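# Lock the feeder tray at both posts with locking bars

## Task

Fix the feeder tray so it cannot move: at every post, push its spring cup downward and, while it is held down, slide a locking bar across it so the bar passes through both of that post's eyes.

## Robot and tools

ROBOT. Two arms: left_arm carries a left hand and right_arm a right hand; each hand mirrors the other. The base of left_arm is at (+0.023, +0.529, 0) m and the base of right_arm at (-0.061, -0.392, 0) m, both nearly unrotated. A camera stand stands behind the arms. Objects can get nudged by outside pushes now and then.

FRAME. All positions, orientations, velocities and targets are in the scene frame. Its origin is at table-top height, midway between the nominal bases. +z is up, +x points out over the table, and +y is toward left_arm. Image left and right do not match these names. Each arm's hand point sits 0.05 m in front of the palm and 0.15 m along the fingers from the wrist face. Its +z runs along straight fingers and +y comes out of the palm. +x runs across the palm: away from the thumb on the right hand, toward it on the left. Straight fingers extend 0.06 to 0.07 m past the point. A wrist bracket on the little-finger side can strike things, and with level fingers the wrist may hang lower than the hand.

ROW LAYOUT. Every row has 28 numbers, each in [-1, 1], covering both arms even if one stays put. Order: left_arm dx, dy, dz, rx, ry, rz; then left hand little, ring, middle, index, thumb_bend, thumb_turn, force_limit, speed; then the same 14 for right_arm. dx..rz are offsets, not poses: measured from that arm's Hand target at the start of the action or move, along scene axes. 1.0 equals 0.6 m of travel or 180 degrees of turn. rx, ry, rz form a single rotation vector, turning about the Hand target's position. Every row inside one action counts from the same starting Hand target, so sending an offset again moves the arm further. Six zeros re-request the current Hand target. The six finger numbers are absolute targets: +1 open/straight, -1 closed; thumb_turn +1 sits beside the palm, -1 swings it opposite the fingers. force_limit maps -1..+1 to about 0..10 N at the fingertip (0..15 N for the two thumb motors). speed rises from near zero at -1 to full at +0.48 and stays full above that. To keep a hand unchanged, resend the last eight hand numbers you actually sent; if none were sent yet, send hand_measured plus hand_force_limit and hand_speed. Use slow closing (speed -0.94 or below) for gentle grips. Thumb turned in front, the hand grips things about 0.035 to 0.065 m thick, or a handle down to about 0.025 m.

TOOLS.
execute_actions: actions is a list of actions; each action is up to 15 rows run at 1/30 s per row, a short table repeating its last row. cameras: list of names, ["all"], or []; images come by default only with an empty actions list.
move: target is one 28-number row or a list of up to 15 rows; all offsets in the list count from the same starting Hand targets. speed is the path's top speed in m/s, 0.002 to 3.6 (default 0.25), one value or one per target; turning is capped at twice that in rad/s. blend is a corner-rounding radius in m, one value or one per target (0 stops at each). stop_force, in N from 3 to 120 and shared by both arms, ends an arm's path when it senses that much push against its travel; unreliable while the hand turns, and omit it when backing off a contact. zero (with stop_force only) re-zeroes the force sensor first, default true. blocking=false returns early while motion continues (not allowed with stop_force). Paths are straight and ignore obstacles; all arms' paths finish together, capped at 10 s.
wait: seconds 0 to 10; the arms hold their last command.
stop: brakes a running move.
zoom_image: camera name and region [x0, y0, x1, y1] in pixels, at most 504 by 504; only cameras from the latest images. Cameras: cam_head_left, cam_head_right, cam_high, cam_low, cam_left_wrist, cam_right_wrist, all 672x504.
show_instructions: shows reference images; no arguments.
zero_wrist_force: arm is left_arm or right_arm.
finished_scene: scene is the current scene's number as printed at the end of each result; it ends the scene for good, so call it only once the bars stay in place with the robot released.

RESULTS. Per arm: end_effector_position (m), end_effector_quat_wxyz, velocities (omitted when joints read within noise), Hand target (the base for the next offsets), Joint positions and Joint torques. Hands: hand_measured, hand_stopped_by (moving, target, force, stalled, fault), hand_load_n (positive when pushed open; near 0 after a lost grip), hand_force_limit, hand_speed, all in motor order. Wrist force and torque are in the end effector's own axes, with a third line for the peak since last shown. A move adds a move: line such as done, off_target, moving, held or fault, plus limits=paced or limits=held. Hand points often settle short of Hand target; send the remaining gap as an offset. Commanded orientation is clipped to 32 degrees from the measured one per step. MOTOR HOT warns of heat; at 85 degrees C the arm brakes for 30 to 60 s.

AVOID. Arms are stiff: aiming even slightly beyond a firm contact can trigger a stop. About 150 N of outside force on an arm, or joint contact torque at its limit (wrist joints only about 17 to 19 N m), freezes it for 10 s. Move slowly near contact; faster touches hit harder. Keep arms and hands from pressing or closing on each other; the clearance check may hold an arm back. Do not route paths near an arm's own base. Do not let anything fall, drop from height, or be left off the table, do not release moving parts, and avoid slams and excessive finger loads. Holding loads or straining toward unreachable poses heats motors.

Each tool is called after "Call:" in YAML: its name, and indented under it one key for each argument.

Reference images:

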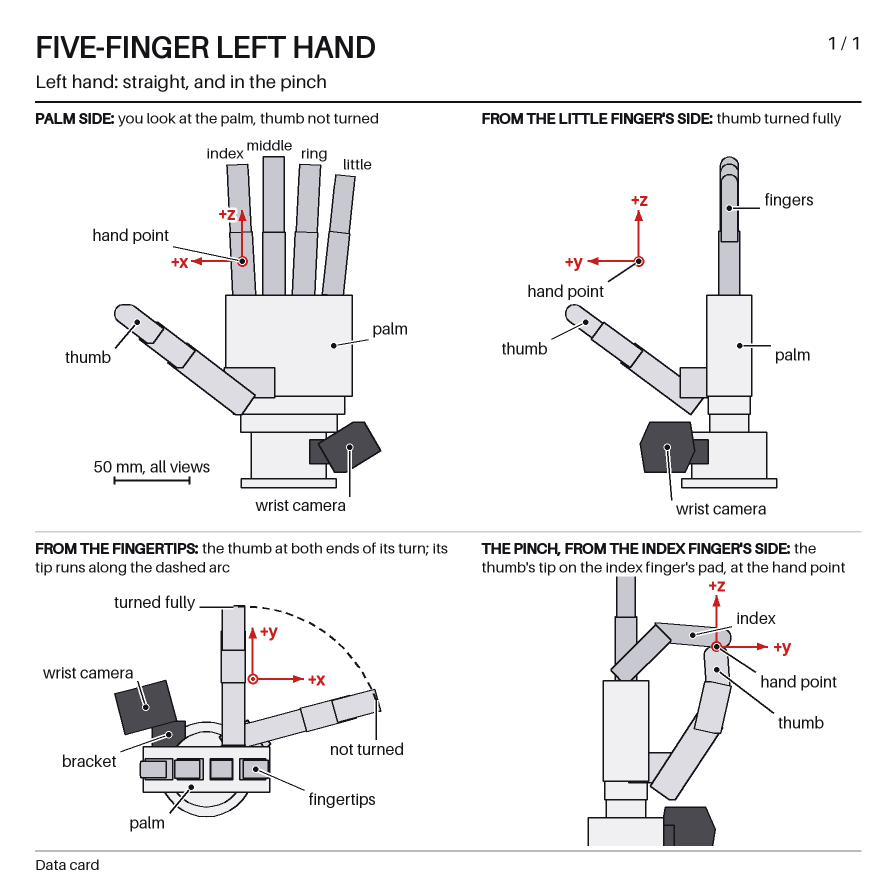

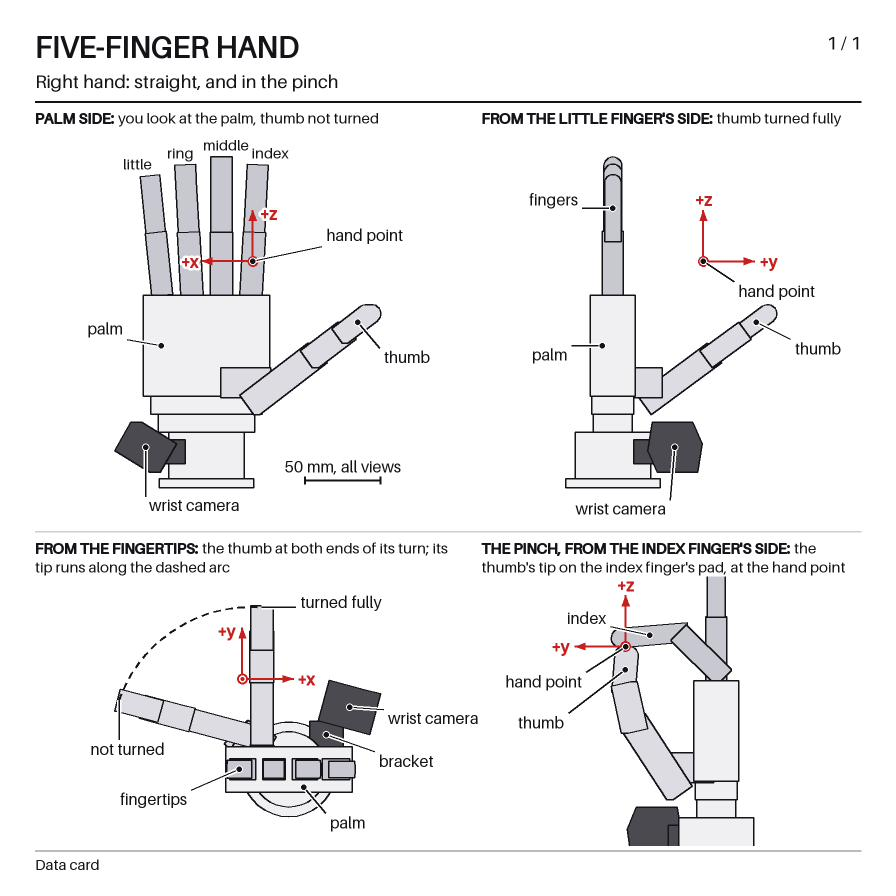

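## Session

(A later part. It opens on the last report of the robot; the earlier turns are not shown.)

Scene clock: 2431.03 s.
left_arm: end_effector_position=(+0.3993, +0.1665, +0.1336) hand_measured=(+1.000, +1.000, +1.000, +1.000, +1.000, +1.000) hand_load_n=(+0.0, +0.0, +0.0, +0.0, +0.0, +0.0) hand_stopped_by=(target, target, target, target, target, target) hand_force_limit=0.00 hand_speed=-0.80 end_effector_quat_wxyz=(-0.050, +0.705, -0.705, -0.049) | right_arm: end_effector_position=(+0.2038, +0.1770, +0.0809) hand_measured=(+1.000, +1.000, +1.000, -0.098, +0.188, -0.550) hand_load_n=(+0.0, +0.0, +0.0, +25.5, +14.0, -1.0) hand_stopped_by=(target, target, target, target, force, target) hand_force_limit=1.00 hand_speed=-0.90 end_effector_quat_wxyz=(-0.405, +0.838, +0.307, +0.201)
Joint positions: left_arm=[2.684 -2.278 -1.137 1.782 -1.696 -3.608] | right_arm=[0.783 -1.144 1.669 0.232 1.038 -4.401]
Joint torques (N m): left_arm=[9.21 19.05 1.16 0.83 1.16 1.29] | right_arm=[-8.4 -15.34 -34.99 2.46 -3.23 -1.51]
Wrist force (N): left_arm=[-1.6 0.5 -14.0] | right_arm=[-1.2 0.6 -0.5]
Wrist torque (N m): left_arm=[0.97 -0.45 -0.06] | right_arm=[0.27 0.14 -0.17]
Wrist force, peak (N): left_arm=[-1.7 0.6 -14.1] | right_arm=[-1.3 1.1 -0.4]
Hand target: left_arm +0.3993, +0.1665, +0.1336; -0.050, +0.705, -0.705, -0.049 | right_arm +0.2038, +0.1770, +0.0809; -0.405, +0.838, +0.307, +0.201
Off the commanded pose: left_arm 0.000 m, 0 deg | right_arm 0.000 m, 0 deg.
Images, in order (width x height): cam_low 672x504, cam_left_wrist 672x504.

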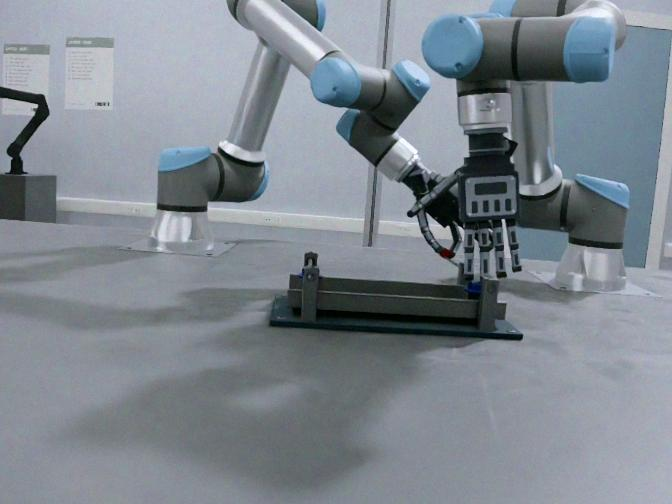

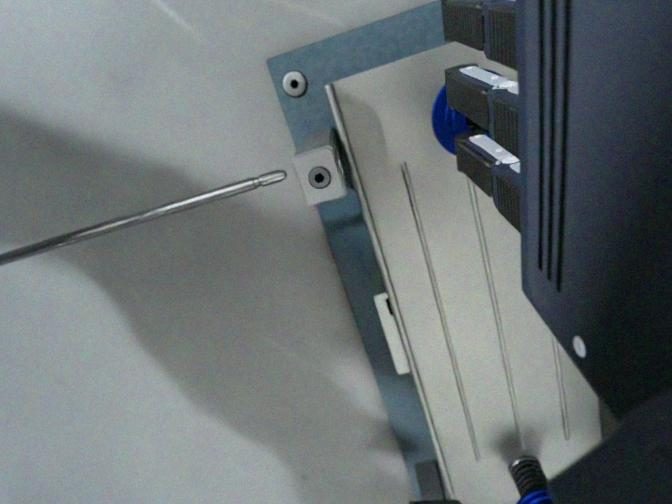

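Call:
move:
  target: [0,0,0,0,0,0,1,1,1,1,1,1,0,-0.8,0,-0.0095,-0.0025,0,0,0.0039,1,1,1,-0.1,-0.1,-0.55,1,-0.9]
  speed: 0.02
  cameras: ["cam_left_wrist","cam_low"]

Call:
zoom_image:
  camera: "cam_low"
  region: [436, 244, 486, 284]

Call:
zoom_image:
  camera: "cam_left_wrist"
  region: [200, 100, 410, 260]

Scene clock: 2497.80 s.
left_arm: end_effector_position=(+0.3993, +0.1665, +0.1336) hand_measured=(+1.000, +1.000, +1.000, +1.000, +1.000, +1.000) hand_load_n=(+0.0, +0.0, +0.0, +0.0, +0.0, +0.0) hand_stopped_by=(target, target, target, target, target, target) hand_force_limit=0.00 hand_speed=-0.80 end_effector_quat_wxyz=(-0.050, +0.705, -0.705, -0.049) | right_arm: end_effector_position=(+0.2037, +0.1714, +0.0794) hand_measured=(+1.000, +1.000, +1.000, -0.098, +0.188, -0.550) hand_load_n=(+0.0, +0.0, +0.0, +25.5, +14.5, -1.0) hand_stopped_by=(target, target, target, target, force, target) hand_force_limit=1.00 hand_speed=-0.90 end_effector_quat_wxyz=(-0.406, +0.836, +0.312, +0.198)
Joint positions: left_arm=[2.684 -2.278 -1.137 1.782 -1.696 -3.608] | right_arm=[0.77 -1.149 1.683 0.233 1.02 -4.421]
Joint torques (N m): left_arm=[9.09 18.71 0.38 0.77 1.3 1.13] | right_arm=[-9.31 -49.01 -0.9 2.53 -3.46 -1.92]
Wrist force (N): left_arm=[-1.5 0.3 -14.0] | right_arm=[-1.2 0.5 -0.1]
Wrist torque (N m): left_arm=[0.94 -0.46 -0.05] | right_arm=[0.24 0.14 -0.03]
Wrist force, peak (N): left_arm=[-1.5 0.6 -14.3] | right_arm=[-1.2 1.1 -0.4]
Hand target: left_arm +0.3993, +0.1665, +0.1336; -0.050, +0.705, -0.705, -0.049 | right_arm +0.2038, +0.1713, +0.0794; -0.406, +0.836, +0.312, +0.198
Off the commanded pose: left_arm 0.000 m, 0 deg | right_arm 0.000 m, 0 deg.
move: done
Images, in order (width x height): cam_low 672x504, cam_left_wrist 672x504.

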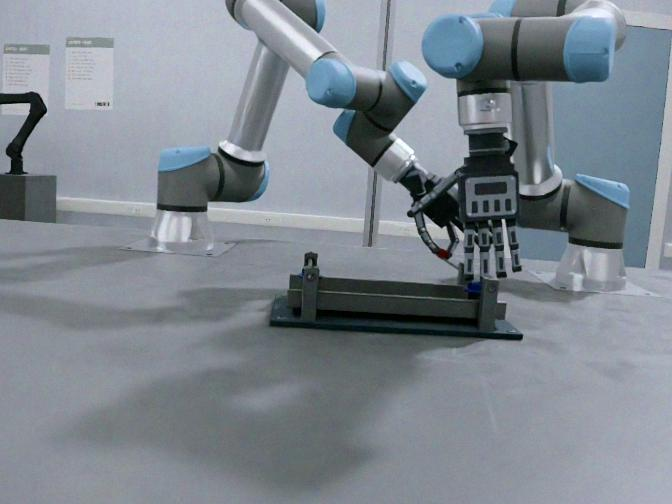

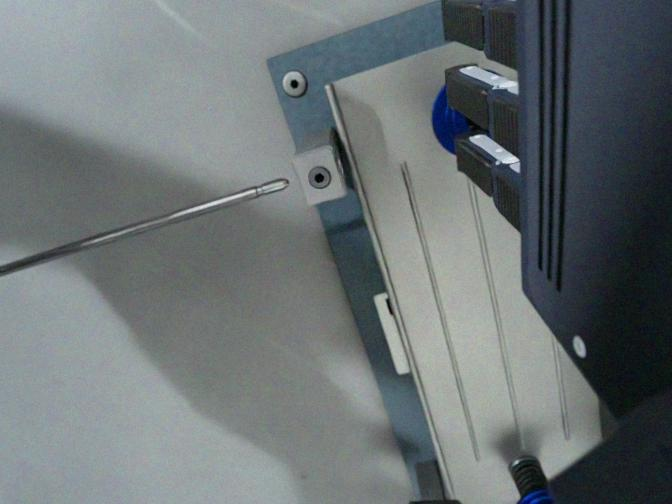

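Scaled by 10.080 from the camera's 672x504 image, which has a finer 960x720 frame.

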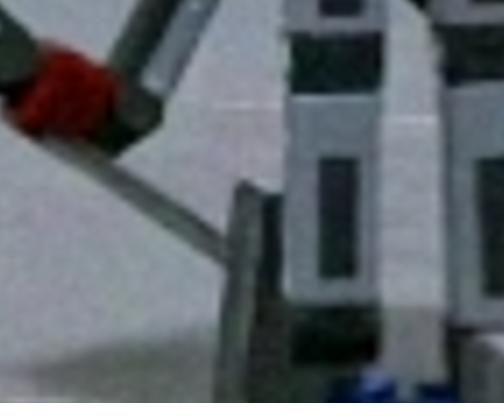

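Scaled by 2.400 from the camera's 672x504 image, which has a finer 960x720 frame.

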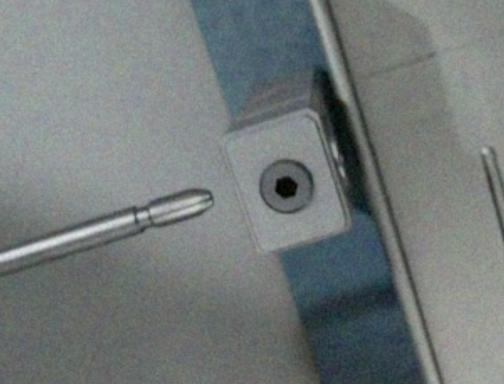

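Call:
move:
  target: [0,0,0,0,0,0,1,1,1,1,1,1,0,-0.8,0,0.0008,0.0058,0,0,0,1,1,1,-0.1,-0.1,-0.55,1,-0.9]
  speed: 0.02
  cameras: ["cam_left_wrist","cam_low"]

Call:
zoom_image:
  camera: "cam_low"
  region: [436, 244, 486, 284]

Call:
zoom_image:
  camera: "cam_left_wrist"
  region: [200, 100, 410, 260]

Scene clock: 2513.83 s.
left_arm: end_effector_position=(+0.3993, +0.1665, +0.1336) hand_measured=(+1.000, +1.000, +1.000, +1.000, +1.000, +1.000) hand_load_n=(+0.0, +0.0, -0.5, +0.0, +0.0, +0.0) hand_stopped_by=(target, target, target, target, target, target) hand_force_limit=0.00 hand_speed=-0.80 end_effector_quat_wxyz=(-0.050, +0.705, -0.705, -0.049) | right_arm: end_effector_position=(+0.2038, +0.1717, +0.0827) hand_measured=(+1.000, +1.000, +1.000, -0.098, +0.188, -0.550) hand_load_n=(+0.0, +0.0, +0.0, +25.5, +14.5, -1.0) hand_stopped_by=(target, target, target, target, force, target) hand_force_limit=1.00 hand_speed=-0.90 end_effector_quat_wxyz=(-0.406, +0.836, +0.312, +0.198)
Joint positions: left_arm=[2.684 -2.278 -1.137 1.782 -1.696 -3.608] | right_arm=[0.771 -1.153 1.679 0.241 1.02 -4.421]
Joint torques (N m): left_arm=[8.58 19.71 0.89 0.77 1.13 1.12] | right_arm=[7.7 -48.33 -34.44 2.58 1.92 1.44]
Wrist force (N): left_arm=[-1.4 0.4 -14.1] | right_arm=[-1.1 0.6 -0.4]
Wrist torque (N m): left_arm=[0.97 -0.48 -0.04] | right_arm=[0.27 0.14 -0.02]
Wrist force, peak (N): left_arm=[-1.6 0.3 -14.2] | right_arm=[-1.5 0.9 -0.3]
Hand target: left_arm +0.3993, +0.1665, +0.1336; -0.050, +0.705, -0.705, -0.049 | right_arm +0.2038, +0.1718, +0.0829; -0.406, +0.836, +0.312, +0.198
Off the commanded pose: left_arm 0.000 m, 0 deg | right_arm 0.000 m, 0 deg.
move: done
Images, in order (width x height): cam_low 672x504, cam_left_wrist 672x504.

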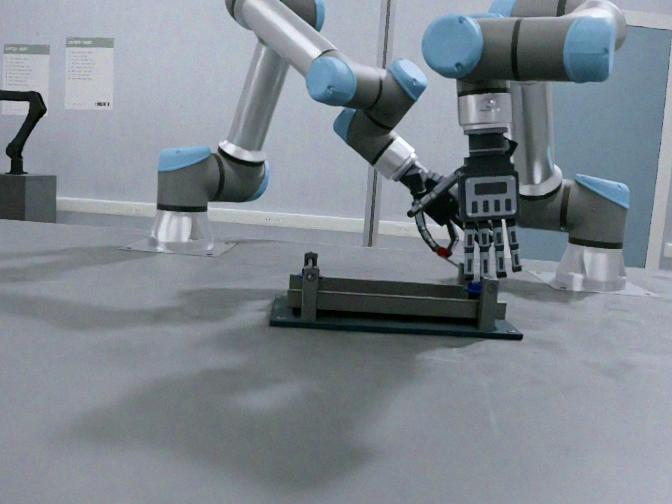

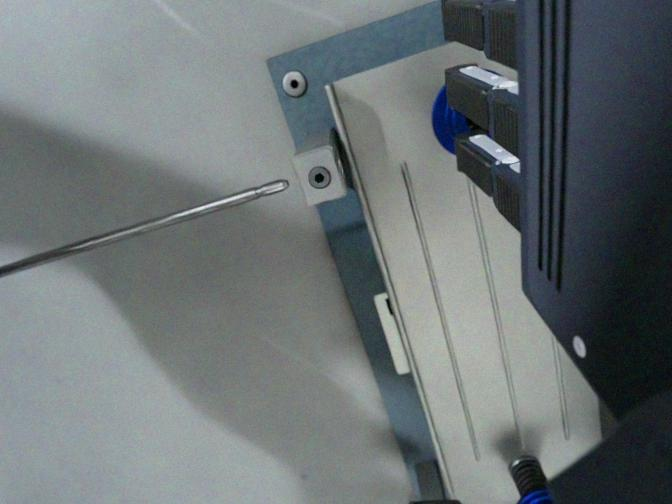

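Scaled by 10.080 from the camera's 672x504 image, which has a finer 960x720 frame.

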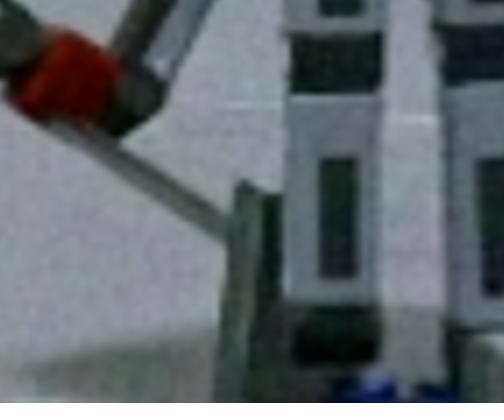

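Scaled by 2.400 from the camera's 672x504 image, which has a finer 960x720 frame.

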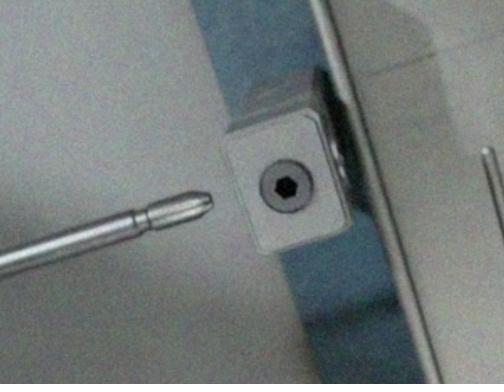

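Call:
move:
  target: [0,0,0,0,0,0,1,1,1,1,1,1,0,-0.8,0.0117,0.0007,0.0013,0,0,0,1,1,1,-0.1,-0.1,-0.55,1,-0.9]
  speed: 0.015
  stop_force: 4
  cameras: ["cam_left_wrist","cam_low"]

Call:
zoom_image:
  camera: "cam_low"
  region: [436, 244, 486, 284]

Call:
zoom_image:
  camera: "cam_left_wrist"
  region: [264, 120, 364, 210]

Scene clock: 2528.10 s.
left_arm: end_effector_position=(+0.3993, +0.1665, +0.1336) hand_measured=(+1.000, +1.000, +1.000, +1.000, +1.000, +1.000) hand_load_n=(+0.0, +0.0, +0.0, +0.0, +0.0, +0.0) hand_stopped_by=(target, target, target, target, target, target) hand_force_limit=0.00 hand_speed=-0.80 end_effector_quat_wxyz=(-0.050, +0.705, -0.705, -0.049) | right_arm: end_effector_position=(+0.2108, +0.1722, +0.0837) hand_measured=(+1.000, +1.000, +1.000, -0.098, +0.188, -0.550) hand_load_n=(+0.0, +0.0, +0.0, +25.5, +14.5, -1.0) hand_stopped_by=(target, target, target, target, force, target) hand_force_limit=1.00 hand_speed=-0.90 end_effector_quat_wxyz=(-0.406, +0.836, +0.312, +0.198)
Joint positions: left_arm=[2.684 -2.278 -1.137 1.782 -1.696 -3.608] | right_arm=[0.761 -1.144 1.664 0.252 1.013 -4.429]
Joint torques (N m): left_arm=[9.28 19.36 0.77 0.57 1.21 1.16] | right_arm=[-9.12 -15.65 -35.31 2.58 -3.26 -1.87]
Wrist force (N): left_arm=[-1.8 0.4 -14.1] | right_arm=[-1.0 0.9 -0.3]
Wrist torque (N m): left_arm=[0.96 -0.42 -0.07] | right_arm=[0.31 0.12 -0.01]
Wrist force, peak (N): left_arm=[-1.7 0.5 -14.2] | right_arm=[-1.3 0.9 -0.5]
Hand target: left_arm +0.3993, +0.1665, +0.1336; -0.050, +0.705, -0.705, -0.049 | right_arm +0.2108, +0.1722, +0.0837; -0.406, +0.836, +0.312, +0.198
Off the commanded pose: left_arm 0.000 m, 0 deg | right_arm 0.000 m, 0 deg.
move: done
Images, in order (width x height): cam_low 672x504, cam_left_wrist 672x504.

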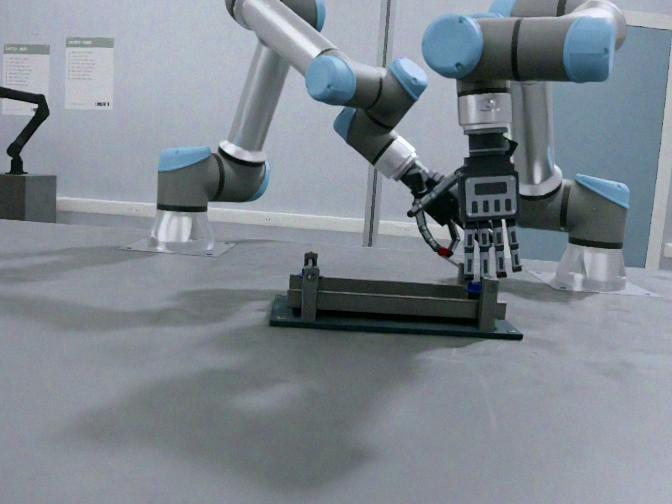

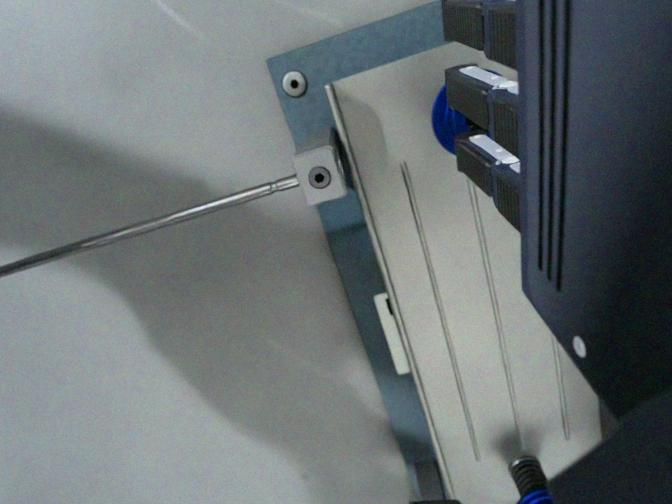

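Scaled by 10.080 from the camera's 672x504 image, which has a finer 960x720 frame.

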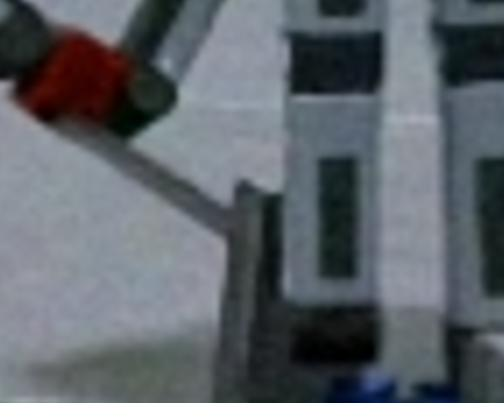

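Scaled by 5.040 from the camera's 672x504 image, which has a finer 960x720 frame.

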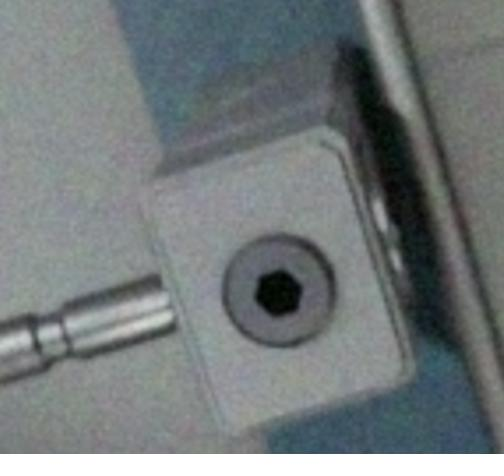

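Call:
move:
  target: [0,0,0,0,0,0,1,1,1,1,1,1,0,-0.8,0.0133,0.0008,0,0,0,0,1,1,1,-0.1,-0.1,-0.55,1,-0.9]
  speed: 0.015
  stop_force: 4
  cameras: ["cam_left_wrist","cam_low"]

Call:
zoom_image:
  camera: "cam_low"
  region: [436, 244, 486, 284]

Call:
zoom_image:
  camera: "cam_left_wrist"
  region: [264, 120, 364, 210]

Scene clock: 2542.40 s.
left_arm: end_effector_position=(+0.3993, +0.1665, +0.1336) hand_measured=(+1.000, +1.000, +1.000, +1.000, +1.000, +1.000) hand_load_n=(+0.0, -0.5, +0.0, +0.0, +0.0, +0.0) hand_stopped_by=(target, target, target, target, target, target) hand_force_limit=0.00 hand_speed=-0.80 end_effector_quat_wxyz=(-0.050, +0.705, -0.705, -0.049) | right_arm: end_effector_position=(+0.2187, +0.1727, +0.0837) hand_measured=(+1.000, +1.000, +1.000, -0.098, +0.188, -0.550) hand_load_n=(+0.0, +0.0, +0.0, +25.5, +14.5, -1.0) hand_stopped_by=(target, target, target, target, force, target) hand_force_limit=1.00 hand_speed=-0.90 end_effector_quat_wxyz=(-0.406, +0.836, +0.312, +0.198)
Joint positions: left_arm=[2.684 -2.278 -1.137 1.782 -1.696 -3.608] | right_arm=[0.749 -1.134 1.649 0.261 1.005 -4.439]
Joint torques (N m): left_arm=[8.73 19.84 0.56 0.41 1.32 1.13] | right_arm=[-8.67 -15.99 -34.99 2.6 -3.37 -1.95]
Wrist force (N): left_arm=[-1.7 0.3 -14.0] | right_arm=[-1.2 0.7 -0.4]
Wrist torque (N m): left_arm=[0.93 -0.42 -0.06] | right_arm=[0.28 0.16 -0.02]
Wrist force, peak (N): left_arm=[-1.6 0.4 -14.4] | right_arm=[-1.3 1.0 -0.2]
Hand target: left_arm +0.3993, +0.1665, +0.1336; -0.050, +0.705, -0.705, -0.049 | right_arm +0.2188, +0.1727, +0.0837; -0.406, +0.836, +0.312, +0.198
Off the commanded pose: left_arm 0.000 m, 0 deg | right_arm 0.000 m, 0 deg.
move: done
Images, in order (width x height): cam_low 672x504, cam_left_wrist 672x504.

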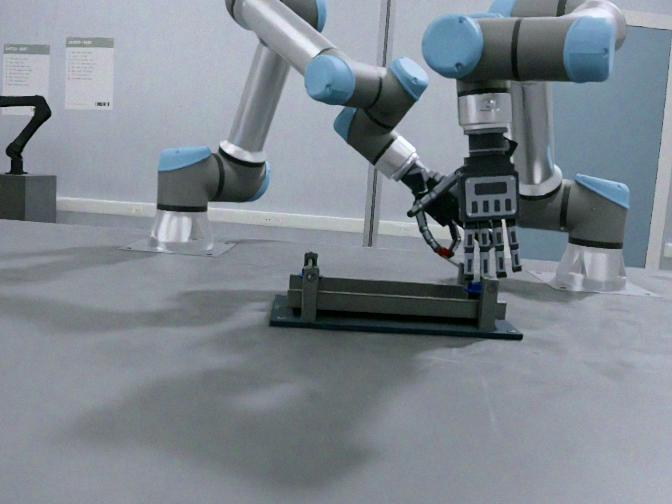

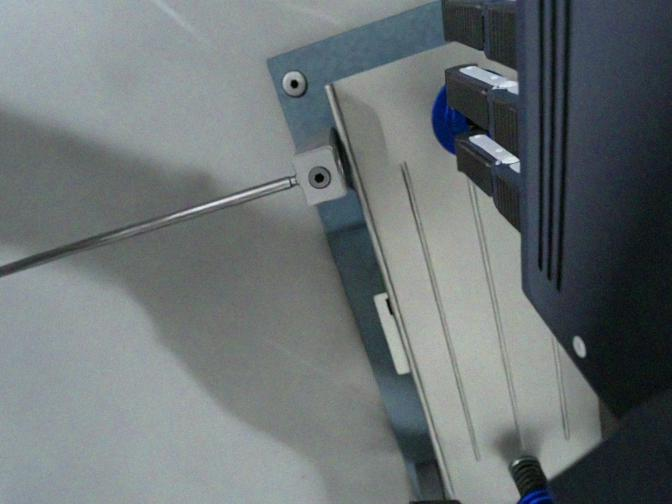

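Scaled by 10.080 from the camera's 672x504 image, which has a finer 960x720 frame.

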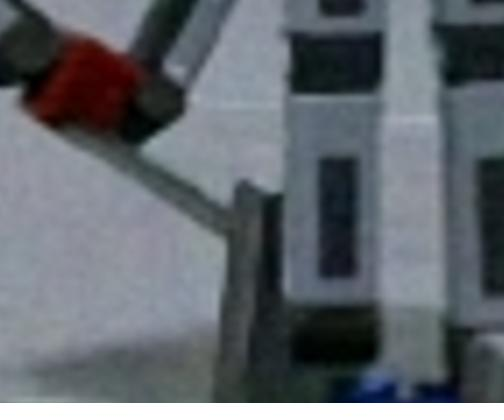

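Scaled by 5.040 from the camera's 672x504 image, which has a finer 960x720 frame.

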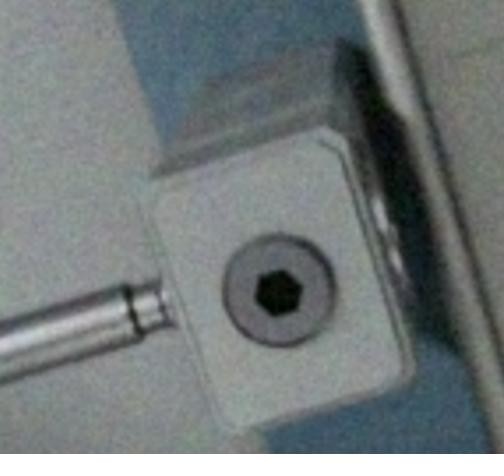

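Call:
move:
  target: [0,0,0,0,0,0,1,1,1,1,1,1,0,-0.8,0.03,0.0019,0,0,0,0,1,1,1,-0.1,-0.1,-0.55,1,-0.9]
  speed: 0.015
  stop_force: 4
  cameras: ["cam_left_wrist","cam_low"]

Call:
zoom_image:
  camera: "cam_low"
  region: [446, 244, 516, 300]

Call:
zoom_image:
  camera: "cam_left_wrist"
  region: [264, 80, 464, 220]

Scene clock: 2551.80 s.
left_arm: end_effector_position=(+0.3993, +0.1665, +0.1336) hand_measured=(+1.000, +1.000, +1.000, +1.000, +1.000, +1.000) hand_load_n=(+0.0, +0.0, +0.0, +0.0, +0.0, +0.0) hand_stopped_by=(target, target, target, target, target, target) hand_force_limit=0.00 hand_speed=-0.80 end_effector_quat_wxyz=(-0.050, +0.705, -0.705, -0.049) | right_arm: end_effector_position=(+0.2367, +0.1738, +0.0837) hand_measured=(+1.000, +1.000, +1.000, -0.098, +0.188, -0.550) hand_load_n=(+0.0, +0.0, +0.0, +25.5, +14.0, -1.5) hand_stopped_by=(target, target, target, target, force, target) hand_force_limit=1.00 hand_speed=-0.90 end_effector_quat_wxyz=(-0.406, +0.836, +0.312, +0.198)
Joint positions: left_arm=[2.684 -2.278 -1.137 1.782 -1.696 -3.608] | right_arm=[0.725 -1.109 1.613 0.284 0.987 -4.459]
Joint torques (N m): left_arm=[9.39 20.24 0.54 0.3 1.25 1.14] | right_arm=[-8.72 -16.19 -34.95 2.69 -3.37 -1.82]
Wrist force (N): left_arm=[-1.5 0.5 -14.0] | right_arm=[-1.1 0.6 -0.3]
Wrist torque (N m): left_arm=[0.97 -0.46 -0.05] | right_arm=[0.26 0.13 -0.01]
Wrist force, peak (N): left_arm=[-1.7 0.4 -14.3] | right_arm=[-1.5 0.6 -0.3]
Hand target: left_arm +0.3993, +0.1665, +0.1336; -0.050, +0.705, -0.705, -0.049 | right_arm +0.2368, +0.1738, +0.0837; -0.406, +0.836, +0.312, +0.198
Off the commanded pose: left_arm 0.000 m, 0 deg | right_arm 0.000 m, 0 deg.
move: done
Images, in order (width x height): cam_low 672x504, cam_left_wrist 672x504.

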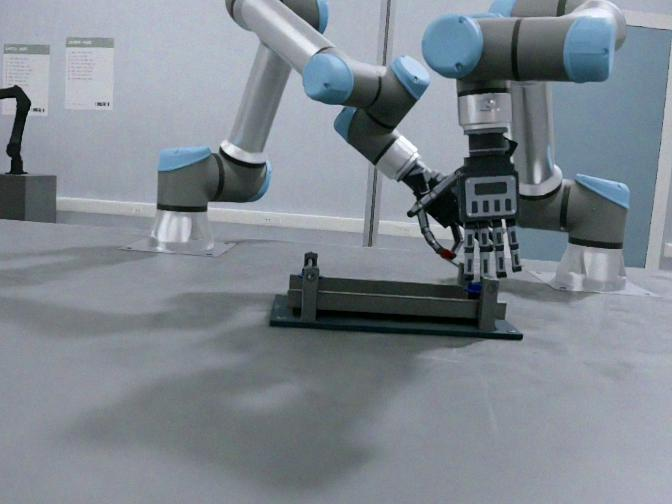

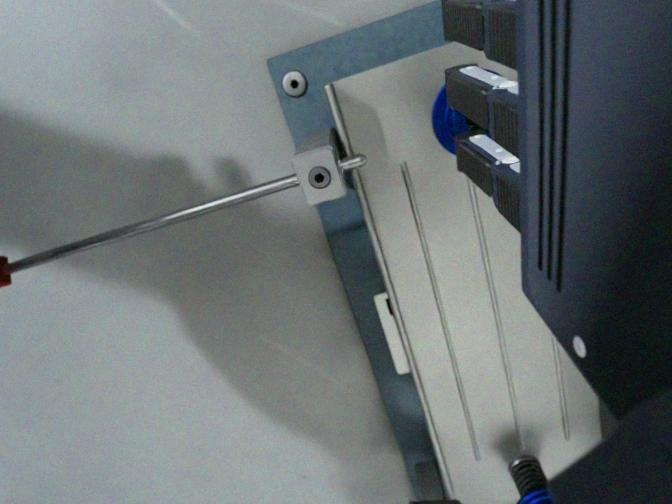

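Scaled by 7.200 from the camera's 672x504 image, which has a finer 960x720 frame.

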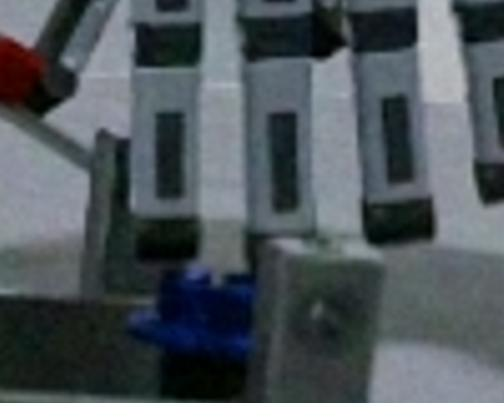

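Scaled by 2.520 from the camera's 672x504 image, which has a finer 960x720 frame.

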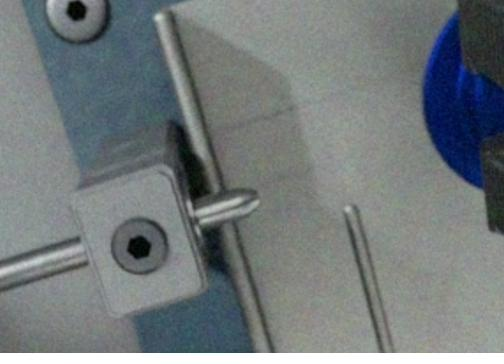

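Call:
move:
  target: [0,0,0,0,0,0,1,1,1,1,1,1,0,-0.8,0.04,0.0027,0,0,0,0,1,1,1,-0.1,-0.1,-0.55,1,-0.9]
  speed: 0.015
  stop_force: 4
  cameras: ["cam_left_wrist","cam_low","cam_right_wrist"]

Call:
zoom_image:
  camera: "cam_low"
  region: [446, 244, 516, 300]

Call:
zoom_image:
  camera: "cam_left_wrist"
  region: [324, 60, 524, 200]

Scene clock: 2570.67 s.
left_arm: end_effector_position=(+0.3993, +0.1665, +0.1336) hand_measured=(+1.000, +1.000, +1.000, +1.000, +1.000, +1.000) hand_load_n=(+0.0, +0.0, +0.0, +0.0, +0.0, +0.0) hand_stopped_by=(target, target, target, target, target, target) hand_force_limit=0.00 hand_speed=-0.80 end_effector_quat_wxyz=(-0.050, +0.705, -0.705, -0.049) | right_arm: end_effector_position=(+0.2607, +0.1754, +0.0837) hand_measured=(+1.000, +1.000, +1.000, -0.098, +0.188, -0.550) hand_load_n=(+0.0, +0.0, +0.0, +25.5, +14.5, -1.0) hand_stopped_by=(target, target, target, target, force, target) hand_force_limit=1.00 hand_speed=-0.90 end_effector_quat_wxyz=(-0.406, +0.836, +0.312, +0.198)
Joint positions: left_arm=[2.684 -2.278 -1.137 1.782 -1.696 -3.608] | right_arm=[0.694 -1.074 1.562 0.315 0.966 -4.486]
Joint torques (N m): left_arm=[8.77 19.43 0.54 0.2 1.16 1.23] | right_arm=[-8.34 -17.71 -35.36 2.75 -3.4 -1.92]
Wrist force (N): left_arm=[-1.6 0.4 -13.9] | right_arm=[-1.1 0.6 -0.3]
Wrist torque (N m): left_arm=[0.94 -0.45 -0.05] | right_arm=[0.26 0.13 -0.01]
Wrist force, peak (N): left_arm=[-1.6 0.6 -14.2] | right_arm=[-1.5 0.7 -0.4]
Hand target: left_arm +0.3993, +0.1665, +0.1336; -0.050, +0.705, -0.705, -0.049 | right_arm +0.2608, +0.1754, +0.0837; -0.406, +0.836, +0.312, +0.198
Off the commanded pose: left_arm 0.000 m, 0 deg | right_arm 0.000 m, 0 deg.
move: done
Images, in order (width x height): cam_low 672x504, cam_left_wrist 672x504, cam_right_wrist 672x504.

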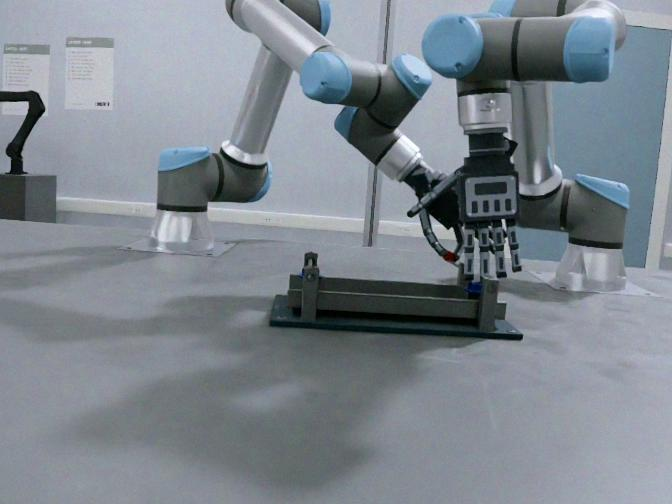

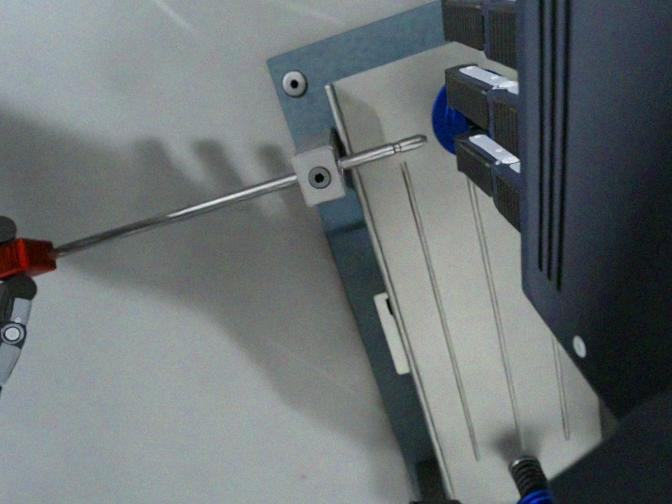

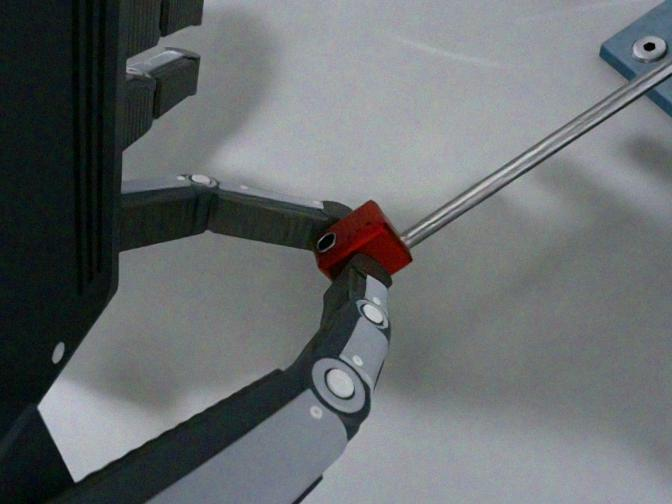

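Scaled by 7.200 from the camera's 672x504 image, which has a finer 960x720 frame.

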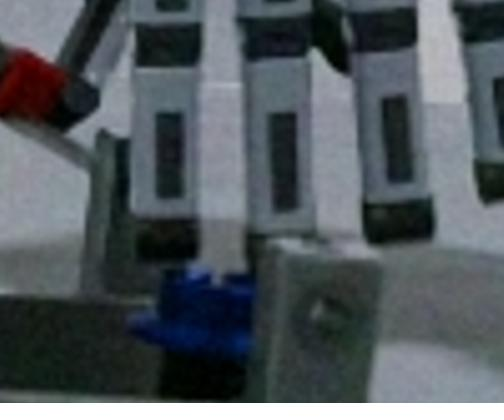

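Scaled by 2.520 from the camera's 672x504 image, which has a finer 960x720 frame.

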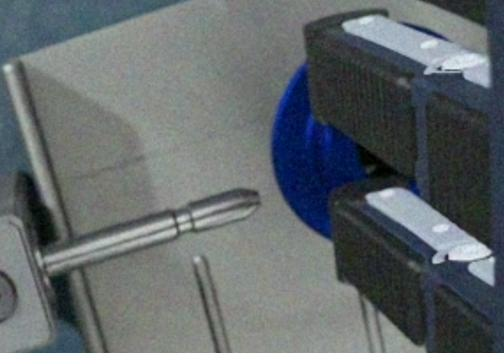

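Call:
move:
  target: [0,0,0,0,0,0,1,1,1,1,1,1,0,-0.8,0.0333,0.0021,0,0,0,0,1,1,1,-0.1,-0.1,-0.55,1,-0.9]
  speed: 0.015
  stop_force: 4
  cameras: ["cam_left_wrist","cam_low"]

Call:
zoom_image:
  camera: "cam_low"
  region: [446, 244, 516, 300]

Call:
zoom_image:
  camera: "cam_left_wrist"
  region: [324, 60, 524, 200]

Scene clock: 2592.97 s.
left_arm: end_effector_position=(+0.3993, +0.1665, +0.1336) hand_measured=(+1.000, +1.000, +1.000, +1.000, +1.000, +1.000) hand_load_n=(+0.0, +0.0, +0.0, +0.0, +0.0, +0.0) hand_stopped_by=(target, target, target, target, target, target) hand_force_limit=0.00 hand_speed=-0.80 end_effector_quat_wxyz=(-0.050, +0.705, -0.705, -0.049) | right_arm: end_effector_position=(+0.2807, +0.1767, +0.0837) hand_measured=(+1.000, +1.000, +1.000, -0.098, +0.188, -0.550) hand_load_n=(+0.0, +0.0, -0.5, +25.5, +14.0, -1.5) hand_stopped_by=(target, target, target, target, force, target) hand_force_limit=1.00 hand_speed=-0.90 end_effector_quat_wxyz=(-0.406, +0.836, +0.312, +0.198)
Joint positions: left_arm=[2.684 -2.278 -1.137 1.782 -1.696 -3.608] | right_arm=[0.67 -1.044 1.516 0.343 0.95 -4.507]
Joint torques (N m): left_arm=[8.5 20.81 0.99 -0.09 1.18 1.22] | right_arm=[-8.82 -17.78 -35.72 2.84 -3.38 -1.79]
Wrist force (N): left_arm=[-1.6 0.5 -14.0] | right_arm=[-0.7 0.4 -0.4]
Wrist torque (N m): left_arm=[0.97 -0.46 -0.05] | right_arm=[0.24 0.09 0.00]
Wrist force, peak (N): left_arm=[-1.7 0.3 -14.2] | right_arm=[-1.3 0.4 -0.5]
Hand target: left_arm +0.3993, +0.1665, +0.1336; -0.050, +0.705, -0.705, -0.049 | right_arm +0.2807, +0.1767, +0.0837; -0.406, +0.836, +0.312, +0.198
Off the commanded pose: left_arm 0.000 m, 0 deg | right_arm 0.000 m, 0 deg.
move: done
Images, in order (width x height): cam_low 672x504, cam_left_wrist 672x504.

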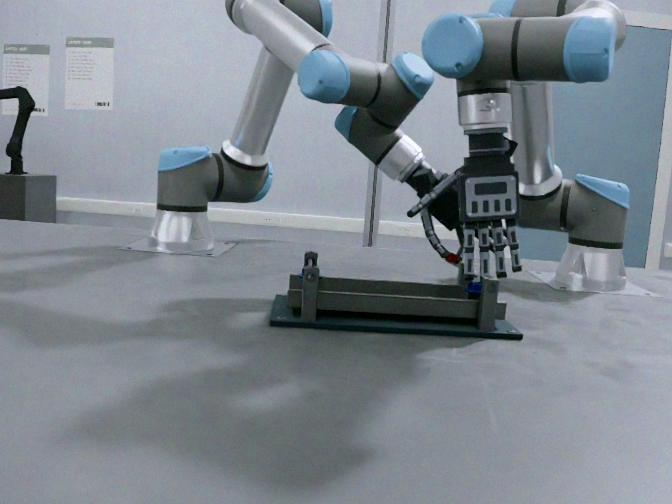

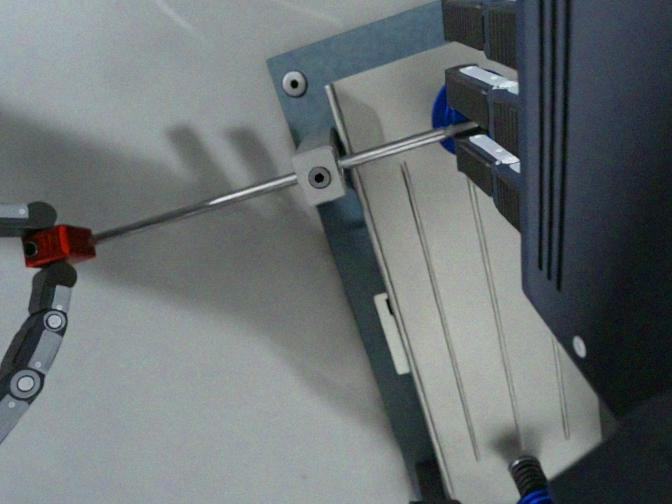

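Scaled by 7.200 from the camera's 672x504 image, which has a finer 960x720 frame.

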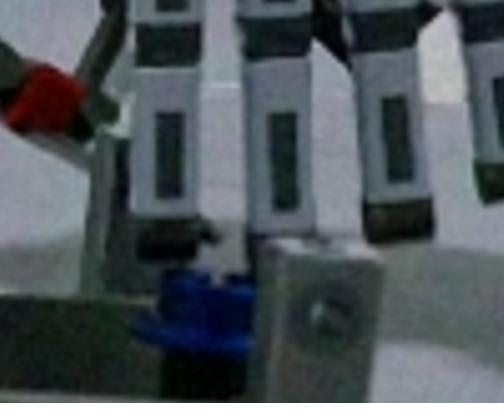

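Scaled by 2.520 from the camera's 672x504 image, which has a finer 960x720 frame.

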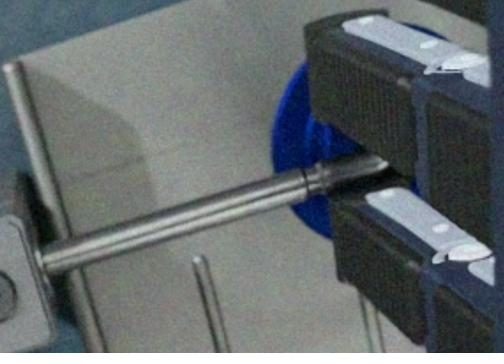

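Call:
move:
  target: [0,0,0,0,0,0,1,1,1,1,1,1,0,-0.8,0.045,0.0029,0,0,0,0,1,1,1,-0.1,-0.1,-0.55,1,-0.9]
  speed: 0.015
  stop_force: 4
  cameras: ["cam_left_wrist","cam_low"]

Call:
zoom_image:
  camera: "cam_low"
  region: [446, 244, 516, 300]

Call:
zoom_image:
  camera: "cam_left_wrist"
  region: [274, 80, 524, 240]

Scene clock: 2602.40 s.
left_arm: end_effector_position=(+0.3993, +0.1665, +0.1336) hand_measured=(+1.000, +1.000, +1.000, +1.000, +1.000, +1.000) hand_load_n=(+0.0, +0.0, +0.0, +0.0, +0.0, +0.0) hand_stopped_by=(target, target, target, target, target, target) hand_force_limit=0.00 hand_speed=-0.80 end_effector_quat_wxyz=(-0.050, +0.705, -0.705, -0.049) | right_arm: end_effector_position=(+0.3077, +0.1784, +0.0837) hand_measured=(+1.000, +1.000, +1.000, -0.098, +0.188, -0.550) hand_load_n=(+0.0, +0.0, +0.0, +26.0, +14.0, -1.5) hand_stopped_by=(target, target, target, target, force, target) hand_force_limit=1.00 hand_speed=-0.90 end_effector_quat_wxyz=(-0.406, +0.836, +0.312, +0.198)
Joint positions: left_arm=[2.684 -2.278 -1.137 1.782 -1.696 -3.608] | right_arm=[0.64 -1.001 1.45 0.383 0.929 -4.534]
Joint torques (N m): left_arm=[8.75 20.58 0.65 -0.16 1.18 1.19] | right_arm=[-8.46 -19.5 -36.03 2.76 -3.47 -1.82]
Wrist force (N): left_arm=[-1.7 0.3 -14.0] | right_arm=[-1.0 0.4 -0.5]
Wrist torque (N m): left_arm=[0.94 -0.43 -0.06] | right_arm=[0.25 0.14 -0.03]
Wrist force, peak (N): left_arm=[-1.7 0.6 -14.2] | right_arm=[-1.2 0.7 -0.4]
Hand target: left_arm +0.3993, +0.1665, +0.1336; -0.050, +0.705, -0.705, -0.049 | right_arm +0.3077, +0.1784, +0.0837; -0.406, +0.836, +0.312, +0.198
Off the commanded pose: left_arm 0.000 m, 0 deg | right_arm 0.000 m, 0 deg.
move: done
Images, in order (width x height): cam_low 672x504, cam_left_wrist 672x504.

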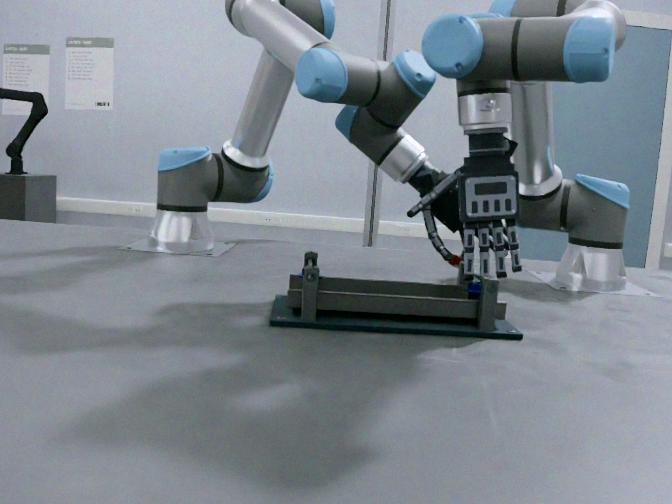

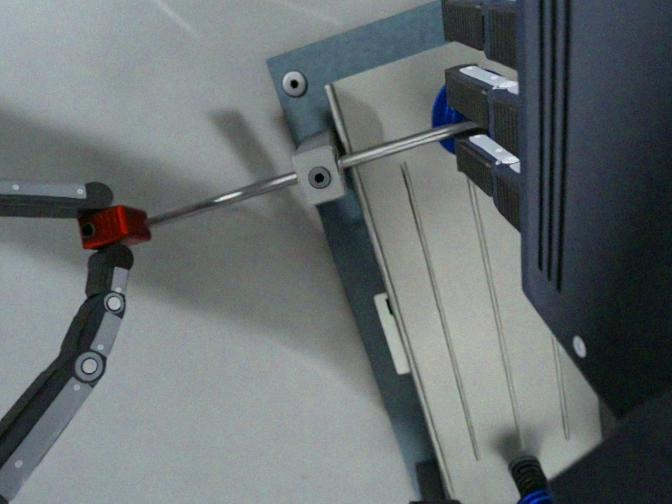

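Scaled by 7.200 from the camera's 672x504 image, which has a finer 960x720 frame.

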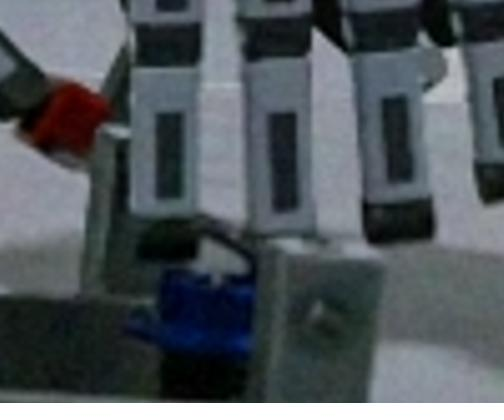

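Scaled by 2.016 from the camera's 672x504 image, which has a finer 960x720 frame.

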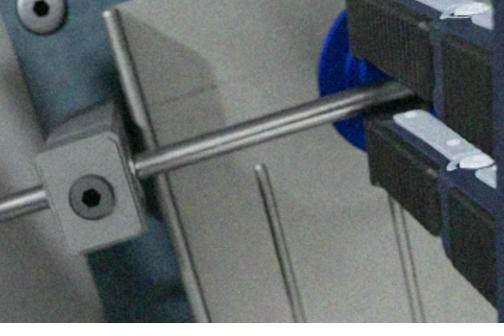

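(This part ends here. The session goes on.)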